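# Pop the kettle lid open via its handle button

## Task

Push down the button that sits on top of the kettle's handle until the lid flips open, with the kettle still upright. At the finish the gripper must no longer touch the kettle and the button must have returned to its raised position. The tumbler, the pink cup, the carton, the white mug and the steel pot must all remain upright.

## Robot and tools

Robot: two arms, left_arm and right_arm, each with a two-finger gripper and a wrist camera. Calibrated bases in the scene frame: left_arm at (-0.021, +0.327, 0) m, quat_wxyz (+1.000, 0, 0, -0.021); right_arm at (-0.009, -0.282, 0) m, quat_wxyz (+1.000, 0, 0, -0.002).

Frame: every position, quaternion and target is in the scene frame. Origin sits at table-top height halfway between the nominal bases; +x points out over the table, +y toward left_arm, +z up. Arm names do not match image left/right. Positions are in metres, quaternions are written w first. On the gripper, the fingers extend along its +z and open/close along its y. end_effector_position is the point between the pads, roughly 1 cm short of the fingertips. Reported poses can be off by a few centimetres, more at long reach.

Row layout (shared by every moving tool): one flat list of 16 numbers covering both arms, even when only one moves: left_arm x, y, z, qw, qx, qy, qz, opening, then right_arm x, y, z, qw, qx, qy, qz, opening. x, y, z and the quaternion are an absolute goal pose for that gripper, not an offset. Opening runs from -1 (shut) to +1 (fully open, 0.094 m); it is an absolute command, and writing 0 is a real command, so resend the current value to leave a gripper unchanged. To hold an arm still, repeat its last reported pose and desired opening in every call; to keep an orientation, repeat the same target quaternion rather than the drifting reported one.

Tools:
- execute_actions(actions, cameras): actions is a list of actions; each action is a table of up to 15 rows, one row per 1/30 s step, with the last row held for any remaining of the 15 steps. An empty list just reports state and images. Any target more than 0.6 m from that gripper's current position along one of its own axes gets the action refused for both arms; a malformed action or a failing first action rejects the whole call.
- move(target, speed, blend, opening_speed, blocking, cameras): drives each gripper in a straight line from its Hand target to the goal pose. target is one 16-number row or a list of up to 15 rows (all sharing a 10 s cap). speed is the top path speed in m/s, 0.002 to 2.9, default 0.25 (rotation capped at twice that in rad/s); one value or one per target. blend (m) rounds corners at intermediate targets; default 0. opening_speed (0.2 or more, per second on the -1..+1 scale) ramps the fingers. blocking=false returns after about 0.5 s while the move continues; a new move takes over from the current point. Paths do not avoid obstacles or the other arm. Grippers lag and can overshoot speed, especially with the arm nearly straight. Avoid paths passing near an arm's own base; route around it.
- wait(seconds, cameras): 0 to 10 s, arms keep their last command; a running move continues.
- stop(cameras): brakes a running move (needs room to brake).
- zoom_image(camera, region): enlarges part of the latest image from cam_high, cam_low, cam_left_wrist or cam_right_wrist; region is [x0, y0, x1, y1] in pixels, at most 504 by 504, origin top-left.
- read_manual(section): returns licence texts only; moves nothing.
- finished_scene(scene): ends the current scene (1 to 3); irreversible. The goal must hold without the robot.

cameras may be omitted/null/["all"] for every camera, [] for none; an unknown name invalidates the call. Images are 896x504.

Result lines: each gives per-arm end_effector_position and end_effector_quat_wxyz, Hand target (where the arm is actually being sent, possibly short of your goal; send the rest next time), Joint positions (the last entry is finger opening in m), Joint velocities ("within noise" means at rest), joint torques (include gravity, have offsets; joints 1-3 wrap at ±28 N m), grip_measured (finger opening on the command scale, may read up to about 2.7 mm wide when empty), grip_effort_nm (gripper motor effort, negative means closing; not a pad force), and Tool commands. Action results also list positions at some steps. A move adds a move: line: done (within 10 mm and 2 degrees), off_target, moving, held or fault, plus limits such as paced (pose clipped) or held (steps withheld). Done does not mean no contact; friction or weight can leave an arm a centimetre or more off target.

Control notes: each step the commanded orientation is clipped to within 40 degrees of the measured one; position takes priority if both cannot be met. Very small moves may not start. A wrist near the first joint's axis can swing the whole arm.

Pressing: impact grows with speed, and the farther the goal lies beyond the contact point the harder the push. Approach the button slowly from above, press modestly, then command the measured pose or lift to release so the button can spring back, and back away clear of the kettle.

Avoid: knocking over or pushing anything off the table (failure), hard hits, slams, very hard pushes, releasing moving parts, arm-to-arm contact (a gripper closing on the other arm's fingers counts), and camera cables touching objects (counts as contact). Loose objects may occasionally get nudged by outside forces. The clearance check may stop arms that get too close but does not protect grippers or wrist cameras from each other.

Motor heat: holding loads, stretched poses or pushing at unreachable goals heats motors, even during thinking. MOTOR HOT appears at 75 °C; at 90 °C an OVER-TEMPERATURE FAULT folds that arm and idles it; at 100 °C it collapses. Thinking time lets the simulation run, with the robot holding its last command.

Each tool is called after "Emit:" by a JSON object that holds its "op" and its "data", one argument or row to a line.

## Session

Emit:
{"op": "execute_actions", "data": {
  "actions": []
}}

Scene clock: 0.00 s.
left_arm: end_effector_position=(+0.2208, +0.2111, +0.2816) grip_measured=+1.000 grip_effort_nm=n/a end_effector_quat_wxyz=(+0.506, +0.026, +0.860, -0.059) | right_arm: end_effector_position=(+0.2946, -0.2310, +0.3211) grip_measured=+1.000 grip_effort_nm=n/a end_effector_quat_wxyz=(+0.733, -0.055, +0.664, -0.137)
Joint positions: left_arm=[-0.786 0.81 0.97 -0.775 -0.584 -0.459 0.094] | right_arm=[0.494 0.731 0.479 0.385 0.589 -0.343 0.094]
Joint velocities: within noise
Joint torques (N m): no reading
Motor temperatures (°C): left_arm=[26 37 30 31 27 26 26] | right_arm=[25 35 32 32 30 27 25]
Heat: left arm: 37 °C; right arm: 35 °C.
Hand target: left_arm +0.2192, +0.2138, +0.2816; +0.505, +0.025, +0.861, -0.056 | right_arm +0.2927, -0.2318, +0.3307; +0.741, -0.049, +0.657, -0.133
Tool commands: left_gripper/opening=+1.0 right_gripper/opening=+1.0

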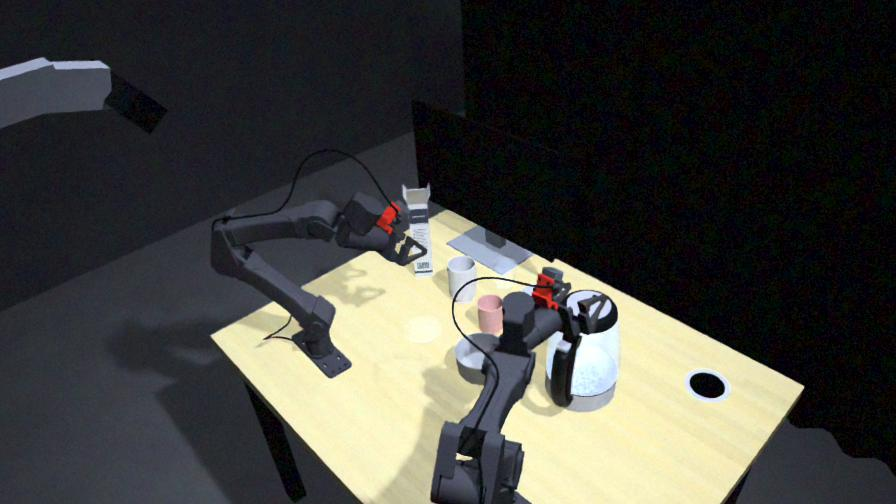

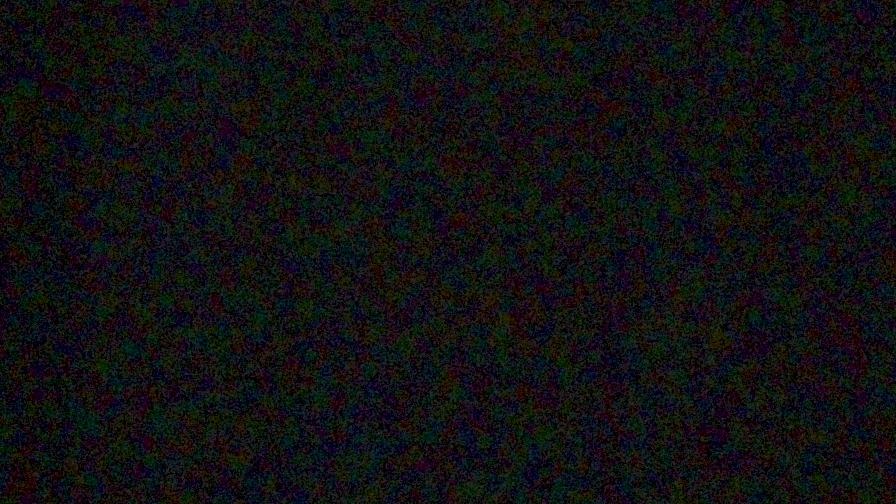

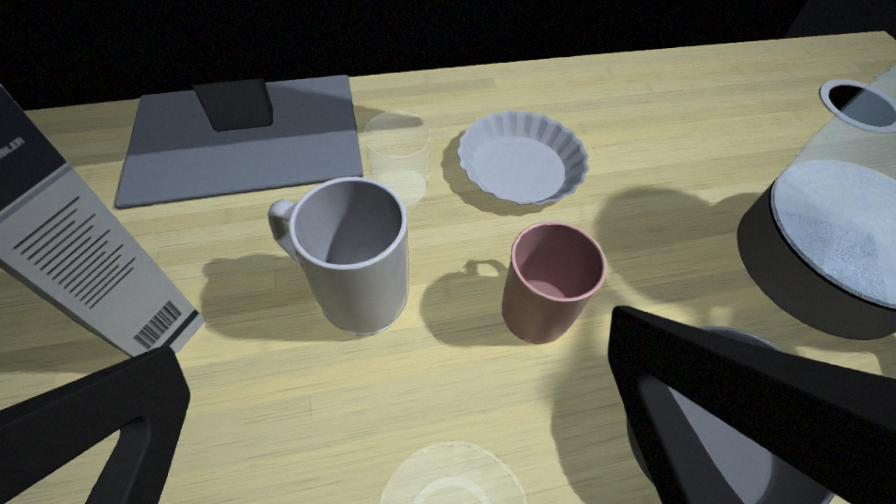

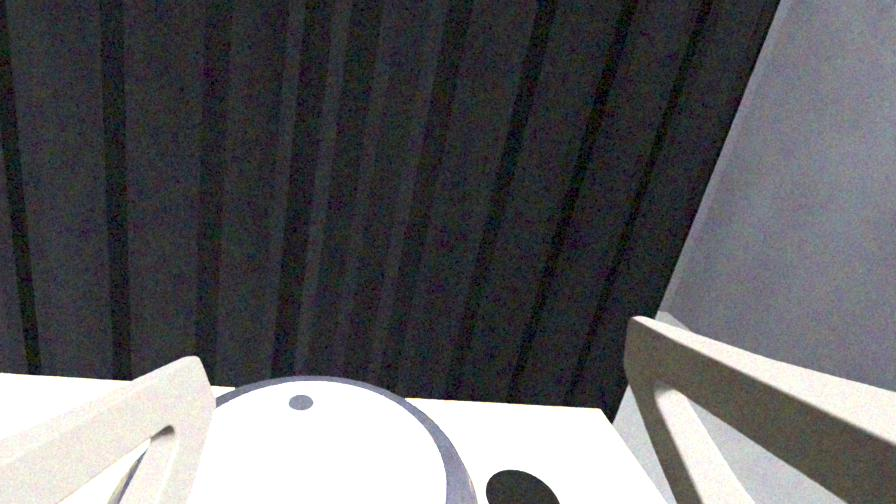

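Emit:
{"op": "zoom_image", "data": {
  "camera": "cam_high",
  "region": [480, 240, 680, 420]
}}

Emit:
{"op": "move", "data": {
  "target": [0.2192,0.2138,0.2816,0.506,0.026,0.86,-0.059,1,0.15,-0.25,0.42,0.462,0,0.887,0,-1]
}}

Scaled by 2.520 from the camera's 896x504 image, which has a finer 1280x720 frame.

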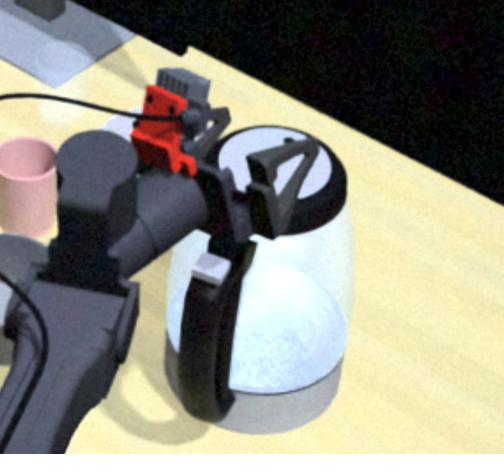

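Scene clock: 7.40 s.
left_arm: end_effector_position=(+0.2207, +0.2108, +0.2814) grip_measured=+1.000 grip_effort_nm=-0.002 end_effector_quat_wxyz=(+0.505, +0.026, +0.861, -0.060) | right_arm: end_effector_position=(+0.1508, -0.2496, +0.4143) grip_measured=-0.997 grip_effort_nm=-0.193 end_effector_quat_wxyz=(+0.466, -0.025, +0.883, +0.052)
Joint positions: left_arm=[-0.786 0.81 0.97 -0.775 -0.582 -0.459 0.094] | right_arm=[0.67 0.915 1.82 -1.569 0.43 0.398 0]
Joint velocities: within noise
Joint torques (N m): left_arm=[0.44 -1.13 6.46 1.91 -0.15 0.12] | right_arm=[-0.54 3.03 5.96 1.64 0.13 -0.05]
Motor temperatures (°C): left_arm=[26 36 31 33 27 26 26] | right_arm=[25 34 33 33 30 27 25]
Heat: left arm: 36 °C; right arm: 34 °C.
Hand target: left_arm +0.2193, +0.2138, +0.2816; +0.506, +0.026, +0.860, -0.059 | right_arm +0.1507, -0.2507, +0.4197; +0.471, -0.026, +0.880, +0.051
Off the commanded pose: left_arm 0.003 m, 0 deg | right_arm 0.006 m, 7 deg.
joint sent to its limit (right arm) — joint 4 (wrist pitch), lower limit. The joint targets are off in orientation, not in position.
move: off_target (right_arm)

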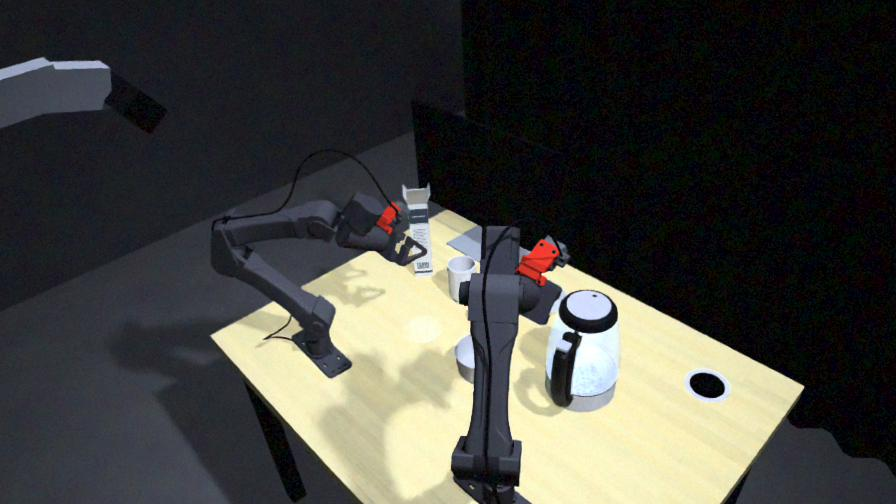

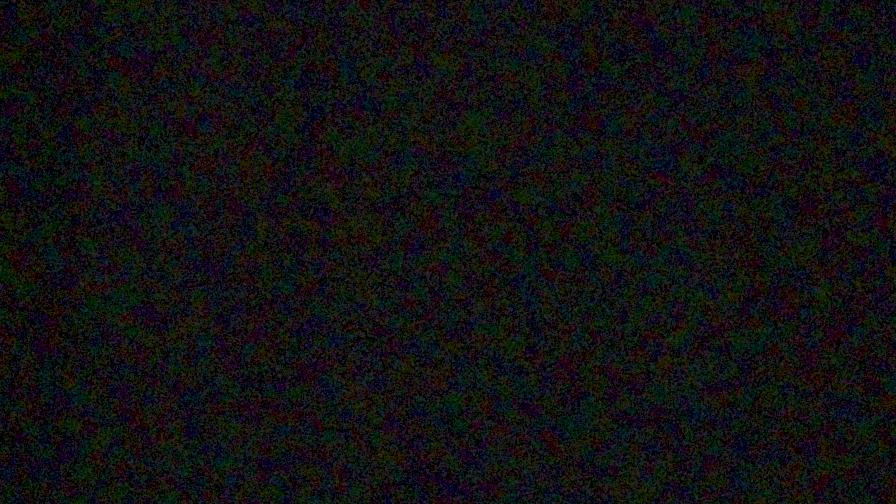

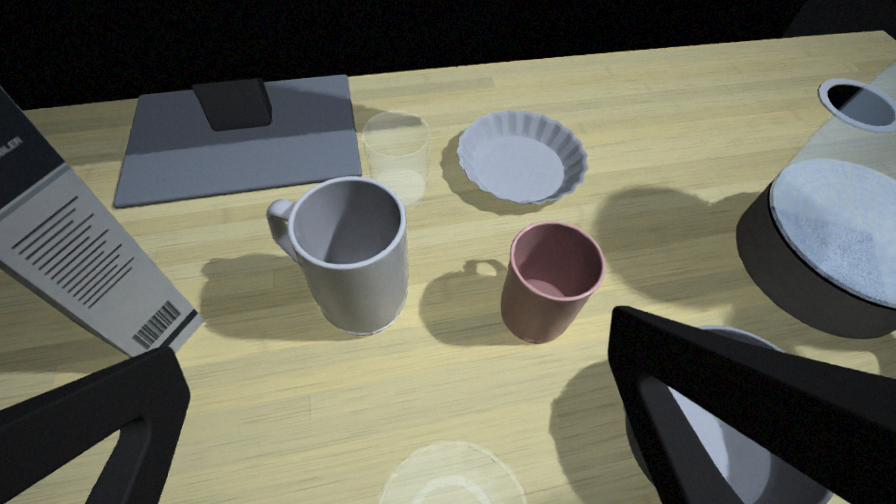

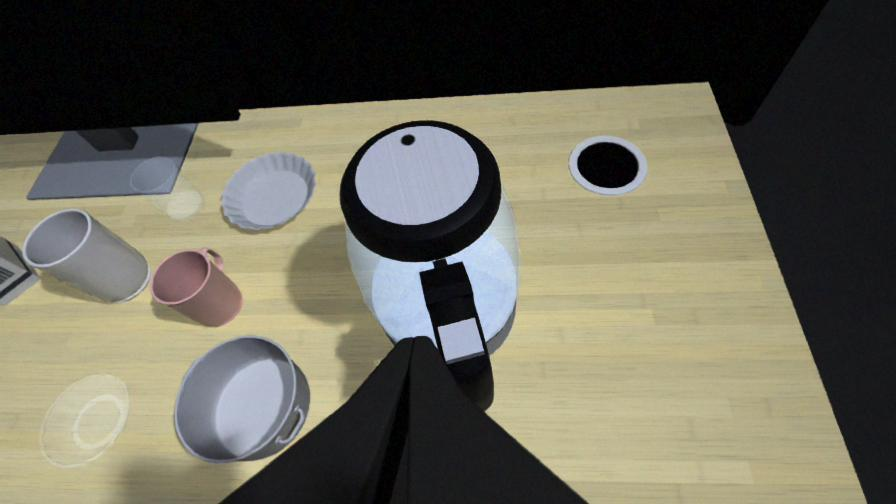

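Emit:
{"op": "move", "data": {
  "target": [0.2192,0.2138,0.2816,0.506,0.026,0.86,-0.059,1,0.18,-0.38,0.38,0.466,-0.025,0.883,0.052,-1],
  "cameras": ["cam_high","cam_right_wrist"]
}}

Emit:
{"op": "zoom_image", "data": {
  "camera": "cam_right_wrist",
  "region": [220, 80, 620, 400]
}}

Emit:
{"op": "zoom_image", "data": {
  "camera": "cam_high",
  "region": [500, 250, 660, 420]
}}

Scene clock: 23.77 s.
left_arm: end_effector_position=(+0.2207, +0.2107, +0.2814) grip_measured=+1.000 grip_effort_nm=-0.007 end_effector_quat_wxyz=(+0.505, +0.026, +0.861, -0.060) | right_arm: end_effector_position=(+0.1794, -0.3859, +0.3805) grip_measured=-0.997 grip_effort_nm=-0.198 end_effector_quat_wxyz=(+0.482, +0.017, +0.876, -0.019)
Joint positions: left_arm=[-0.786 0.81 0.97 -0.775 -0.582 -0.459 0.094] | right_arm=[-1.192 1.063 1.646 -1.565 -0.873 -0.875 0]
Joint velocities: within noise
Joint torques (N m): left_arm=[0.42 -0.98 6.08 1.93 -0.17 0.05] | right_arm=[0.46 -1.32 4.11 1.13 -0.7 -0.09]
Motor temperatures (°C): left_arm=[26 36 32 34 27 26 26] | right_arm=[25 34 33 34 30 27 25]
Heat: left arm: 36 °C; right arm: 34 °C.
Hand target: left_arm +0.2192, +0.2137, +0.2816; +0.506, +0.026, +0.860, -0.059 | right_arm +0.1809, -0.3800, +0.3797; +0.488, +0.009, +0.873, -0.009
Off the commanded pose: left_arm 0.003 m, 0 deg | right_arm 0.006 m, 10 deg.
joint sent to its limit (right arm) — joint 4 (wrist pitch), lower limit. The joint targets are off in orientation, not in position.
move: off_target (right_arm)
Images, in order (width x height): cam_high 896x504, cam_right_wrist 896x504.

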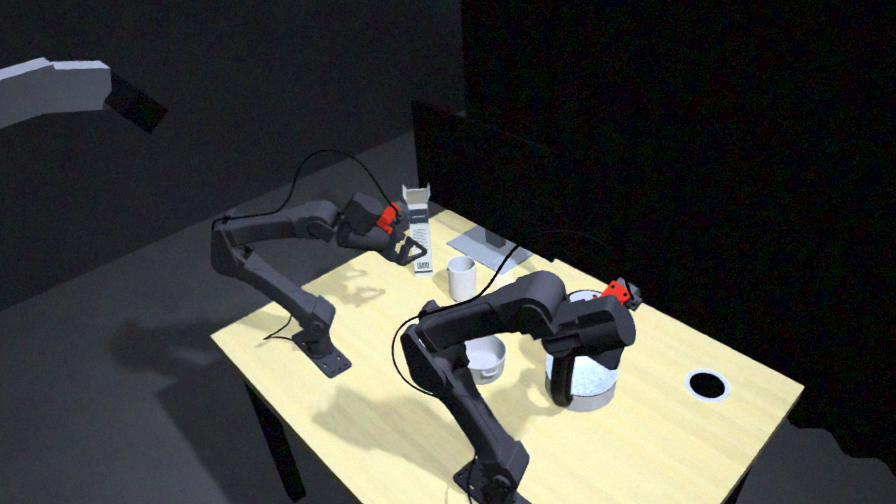

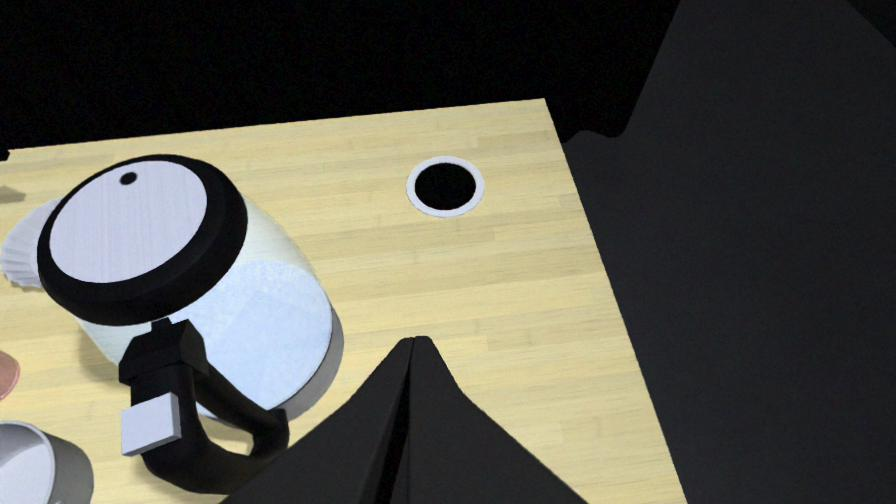

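Scaled by 1.260 from the camera's 896x504 image, which has a finer 1280x720 frame.

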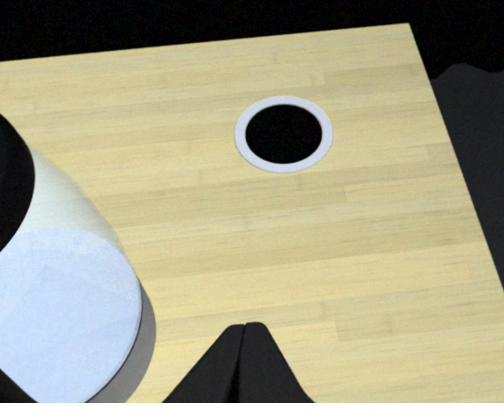

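Scaled by 2.965 from the camera's 896x504 image, which has a finer 1280x720 frame.

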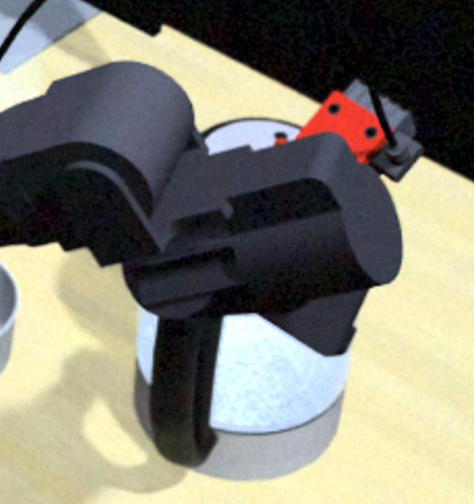

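Emit:
{"op": "move", "data": {
  "target": [
    [0.2192,0.2138,0.2816,0.506,0.026,0.86,-0.059,1,0.27,-0.32,0.38,0.5,0,0.866,0,-1],
    [0.2192,0.2138,0.2816,0.506,0.026,0.86,-0.059,1,0.204,-0.249,0.295,0.48,0,0.877,0,-1]
  ]
}}

Emit:
{"op": "zoom_image", "data": {
  "camera": "cam_high",
  "region": [500, 250, 660, 420]
}}

Scene clock: 50.97 s.
left_arm: end_effector_position=(+0.2207, +0.2107, +0.2814) grip_measured=+1.000 grip_effort_nm=-0.007 end_effector_quat_wxyz=(+0.505, +0.026, +0.861, -0.060) | right_arm: end_effector_position=(+0.2022, -0.2486, +0.3001) grip_measured=-0.997 grip_effort_nm=-0.193 end_effector_quat_wxyz=(+0.487, -0.004, +0.874, +0.006)
Joint positions: left_arm=[-0.786 0.81 0.97 -0.775 -0.582 -0.459 0.094] | right_arm=[0.468 0.654 1.073 -1.021 0.377 0.256 0]
Joint velocities: within noise
Joint torques (N m): left_arm=[0.38 -1.05 6.04 1.95 -0.16 0.05] | right_arm=[0.49 2.61 5.59 1.73 0.27 0.16]
Motor temperatures (°C): left_arm=[26 36 33 35 27 26 26] | right_arm=[25 34 32 33 30 27 25]
Heat: left arm: 36 °C; right arm: 34 °C.
Hand target: left_arm +0.2192, +0.2138, +0.2816; +0.506, +0.026, +0.860, -0.059 | right_arm +0.2039, -0.2490, +0.2951; +0.480, +0.000, +0.877, +0.000
Off the commanded pose: left_arm 0.003 m, 0 deg | right_arm 0.005 m, 1 deg.
move: done

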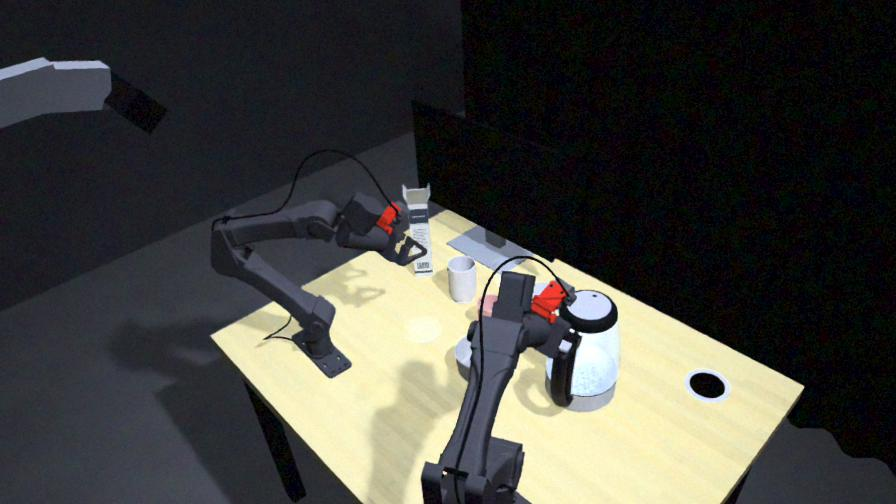

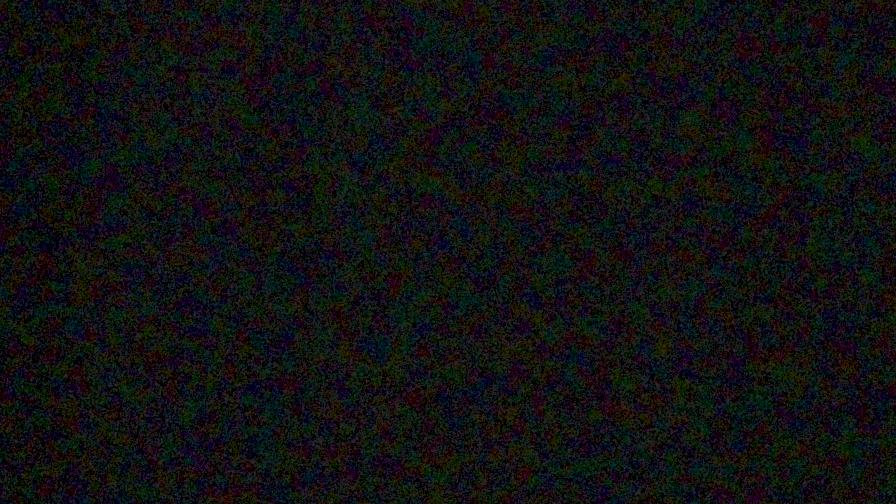

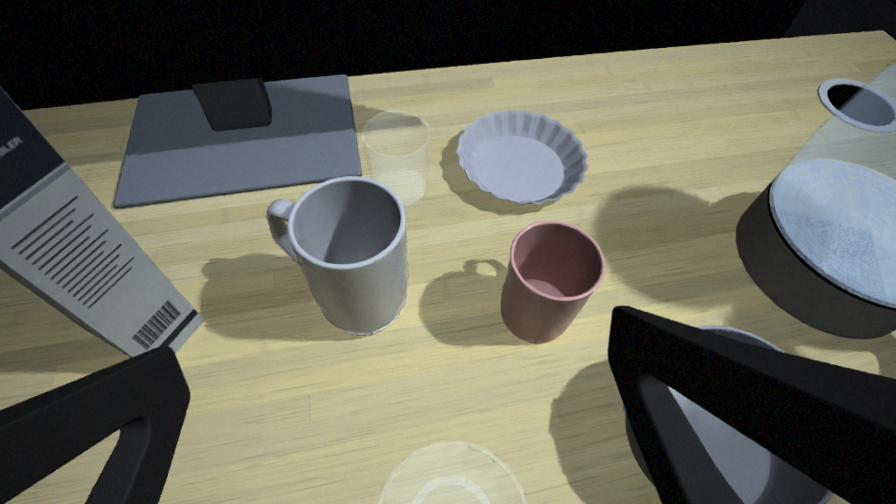

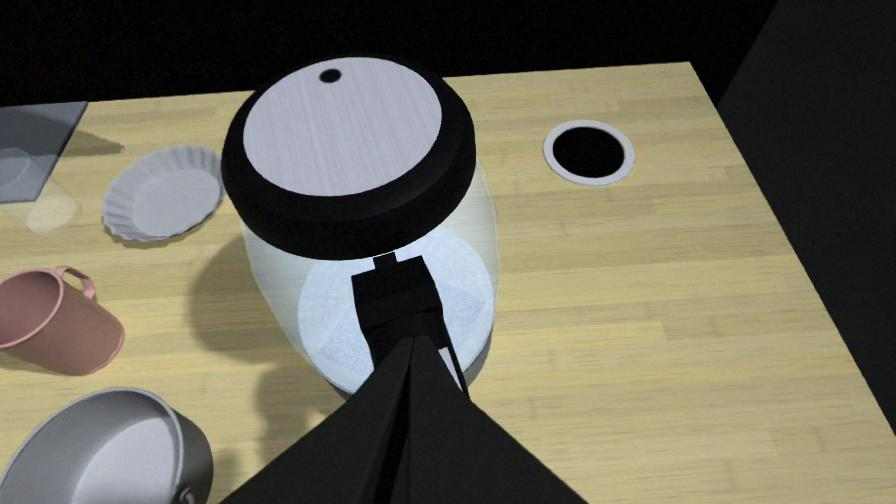

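Scaled by 2.965 from the camera's 896x504 image, which has a finer 1280x720 frame.

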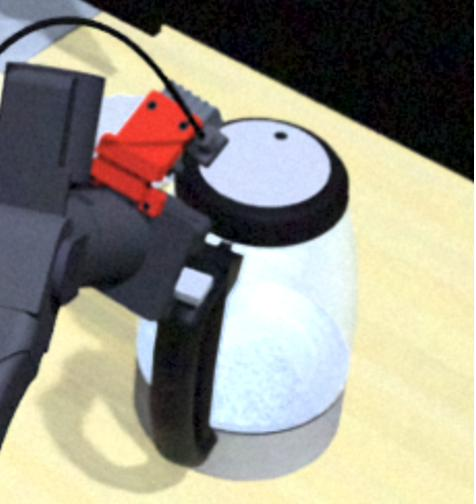

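Emit:
{"op": "move", "data": {
  "target": [0.2192,0.2138,0.2816,0.506,0.026,0.86,-0.059,1,0.204,-0.249,0.24,0.48,0,0.877,0,-1],
  "speed": 0.06,
  "cameras": ["cam_high","cam_right_wrist"]
}}

Emit:
{"op": "zoom_image", "data": {
  "camera": "cam_high",
  "region": [500, 250, 660, 420]
}}

Scene clock: 61.27 s.
left_arm: end_effector_position=(+0.2207, +0.2107, +0.2814) grip_measured=+1.000 grip_effort_nm=-0.002 end_effector_quat_wxyz=(+0.505, +0.026, +0.861, -0.060) | right_arm: end_effector_position=(+0.2022, -0.2501, +0.2512) grip_measured=-0.997 grip_effort_nm=-0.193 end_effector_quat_wxyz=(+0.487, -0.001, +0.873, +0.003)
Joint positions: left_arm=[-0.786 0.81 0.97 -0.775 -0.582 -0.459 0.094] | right_arm=[0.468 0.541 0.843 -0.905 0.386 0.257 0]
Joint velocities: within noise
Joint torques (N m): left_arm=[0.24 -1.06 6.09 1.91 -0.2 0.1] | right_arm=[0.54 1.84 4.08 1.9 0.13 0.16]
Motor temperatures (°C): left_arm=[26 36 33 35 27 26 25] | right_arm=[25 34 32 34 30 27 25]
Heat: left arm: 36 °C; right arm: 34 °C.
Hand target: left_arm +0.2192, +0.2138, +0.2816; +0.506, +0.026, +0.860, -0.059 | right_arm +0.2037, -0.2491, +0.2400; +0.480, +0.000, +0.877, +0.000
Off the commanded pose: left_arm 0.003 m, 0 deg | right_arm 0.011 m, 1 deg.
move: off_target (right_arm)
Images, in order (width x height): cam_high 896x504, cam_right_wrist 896x504.

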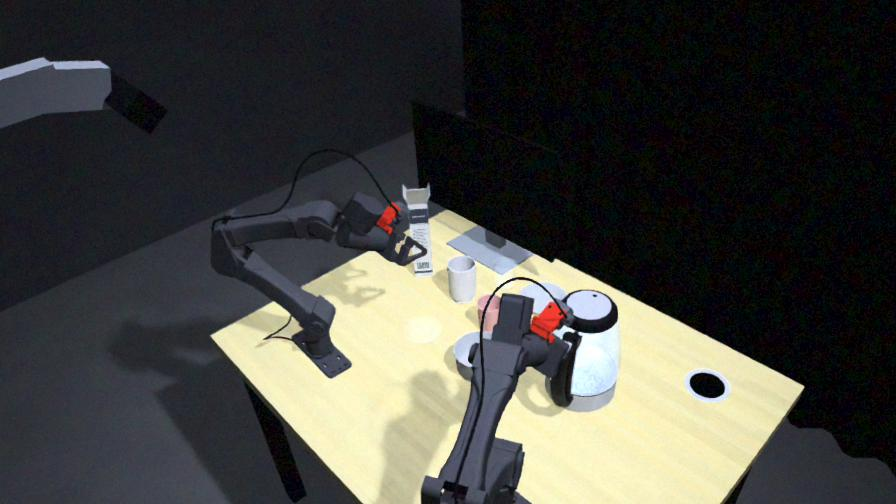

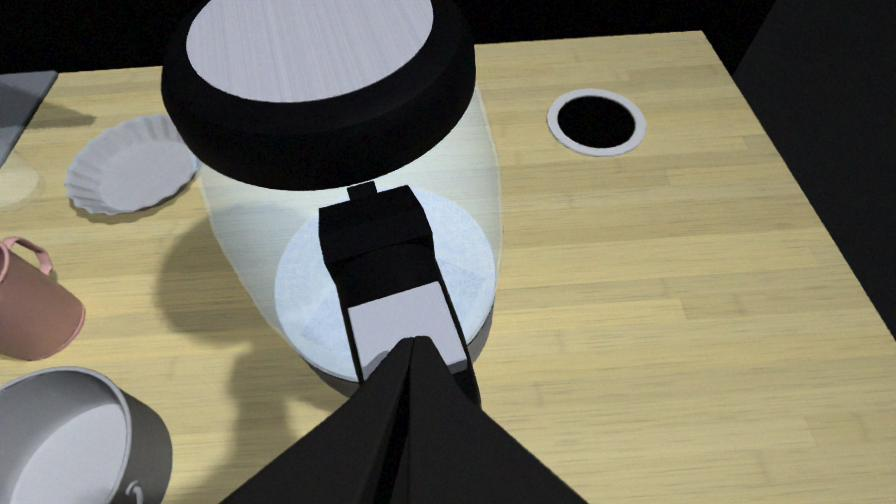

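Scaled by 2.965 from the camera's 896x504 image, which has a finer 1280x720 frame.

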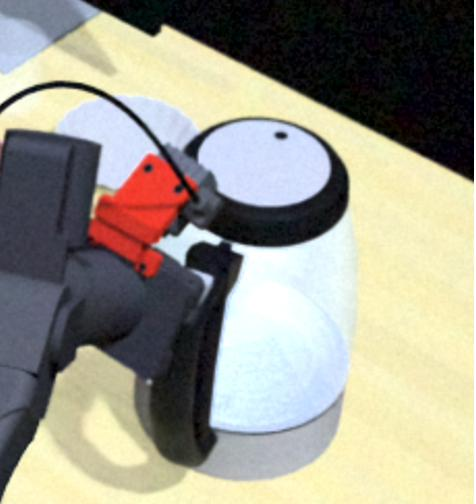

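Emit:
{"op": "move", "data": {
  "target": [0.2192,0.2138,0.2816,0.506,0.026,0.86,-0.059,1,0.204,-0.249,0.215,0.48,0,0.877,0,-1],
  "speed": 0.04,
  "cameras": ["cam_high","cam_right_wrist"]
}}

Scene clock: 65.07 s.
left_arm: end_effector_position=(+0.2207, +0.2107, +0.2814) grip_measured=+1.000 grip_effort_nm=-0.002 end_effector_quat_wxyz=(+0.505, +0.026, +0.861, -0.060) | right_arm: end_effector_position=(+0.2057, -0.2523, +0.2464) grip_measured=-0.997 grip_effort_nm=-0.193 end_effector_quat_wxyz=(+0.518, +0.012, +0.855, +0.008)
Joint positions: left_arm=[-0.786 0.81 0.97 -0.775 -0.582 -0.459 0.094] | right_arm=[0.471 0.474 0.754 -0.81 0.41 0.258 0]
Joint velocities: within noise
Joint torques (N m): left_arm=[0.53 -1.13 6.12 1.95 -0.23 0.06] | right_arm=[0.1 3.44 2.93 1.48 -0.13 0.14]
Motor temperatures (°C): left_arm=[26 36 33 35 27 26 25] | right_arm=[25 34 32 35 30 26 25]
Heat: left arm: 36 °C; right arm: 35 °C.
Hand target: left_arm +0.2192, +0.2138, +0.2816; +0.506, +0.026, +0.860, -0.059 | right_arm +0.2031, -0.2498, +0.2160; +0.480, +0.000, +0.877, +0.000
Off the commanded pose: left_arm 0.003 m, 0 deg | right_arm 0.032 m, 5 deg.
move: off_target (right_arm)
Images, in order (width x height): cam_high 896x504, cam_right_wrist 896x504.

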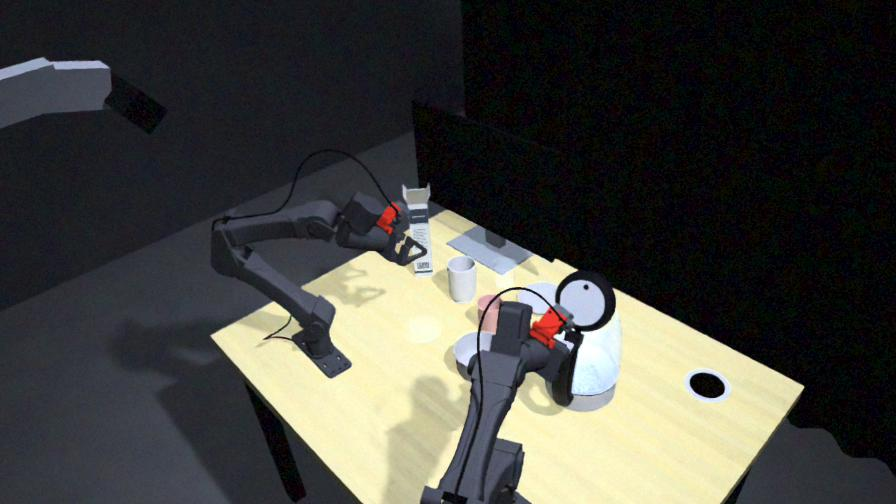

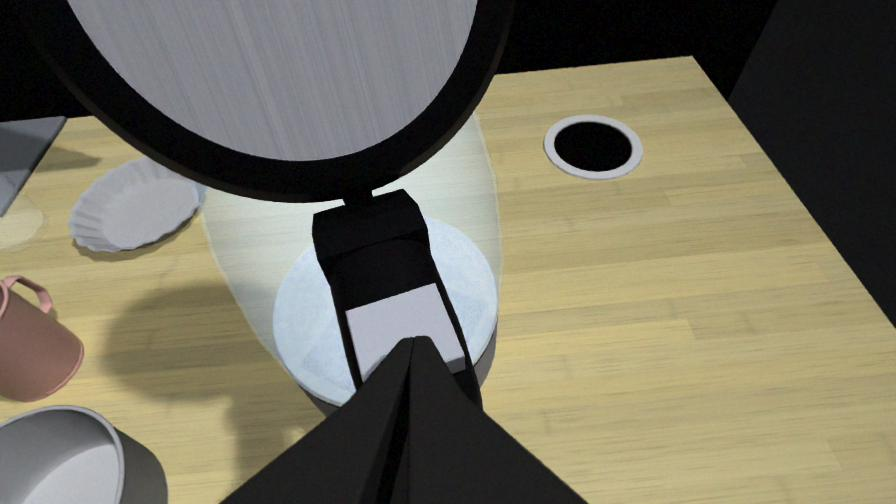

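Emit:
{"op": "move", "data": {
  "target": [0.2192,0.2138,0.2816,0.506,0.026,0.86,-0.059,1,0.2,-0.249,0.31,0.48,0,0.877,0,-1],
  "cameras": ["cam_high"]
}}

Emit:
{"op": "finished_scene", "data": {
  "scene": 1
}}

Scene clock: 70.83 s.
left_arm: end_effector_position=(+0.2207, +0.2107, +0.2814) grip_measured=+1.000 grip_effort_nm=-0.002 end_effector_quat_wxyz=(+0.505, +0.026, +0.861, -0.060) | right_arm: end_effector_position=(+0.1997, -0.2480, +0.2993) grip_measured=-0.997 grip_effort_nm=-0.188 end_effector_quat_wxyz=(+0.470, -0.008, +0.883, -0.002)
Joint positions: left_arm=[-0.786 0.81 0.97 -0.775 -0.582 -0.459 0.094] | right_arm=[0.493 0.685 1.111 -1.076 0.398 0.273 0]
Joint velocities: within noise
Joint torques (N m): left_arm=[0.23 -1.16 6.24 1.94 -0.22 0.07] | right_arm=[0.47 1.88 8.42 1.65 0.28 0.17]
Motor temperatures (°C): left_arm=[26 36 33 35 27 26 25] | right_arm=[25 34 32 35 30 26 25]
Heat: left arm: 36 °C; right arm: 35 °C.
Hand target: left_arm +0.2192, +0.2138, +0.2816; +0.506, +0.026, +0.860, -0.059 | right_arm +0.1999, -0.2491, +0.3099; +0.480, +0.000, +0.877, +0.000
Off the commanded pose: left_arm 0.003 m, 0 deg | right_arm 0.011 m, 2 deg.
move: off_target (right_arm)
Images, in order (width x height): cam_high 896x504.

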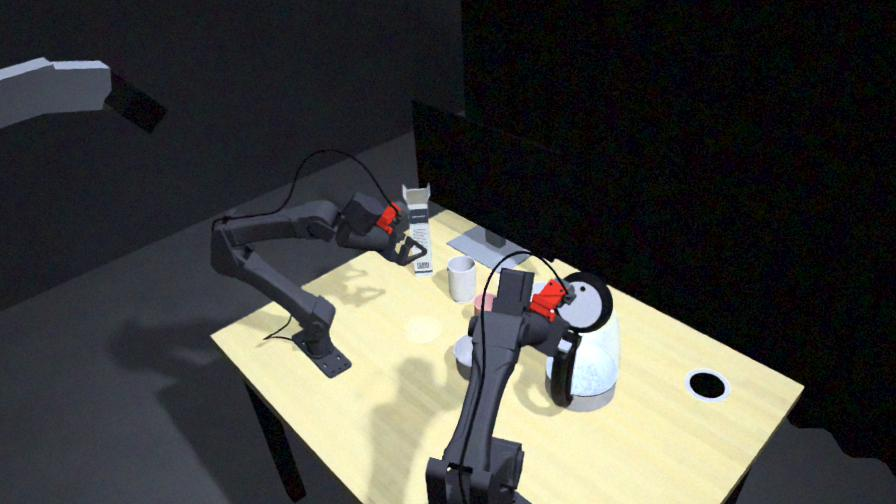

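The scene is finished: the task was done.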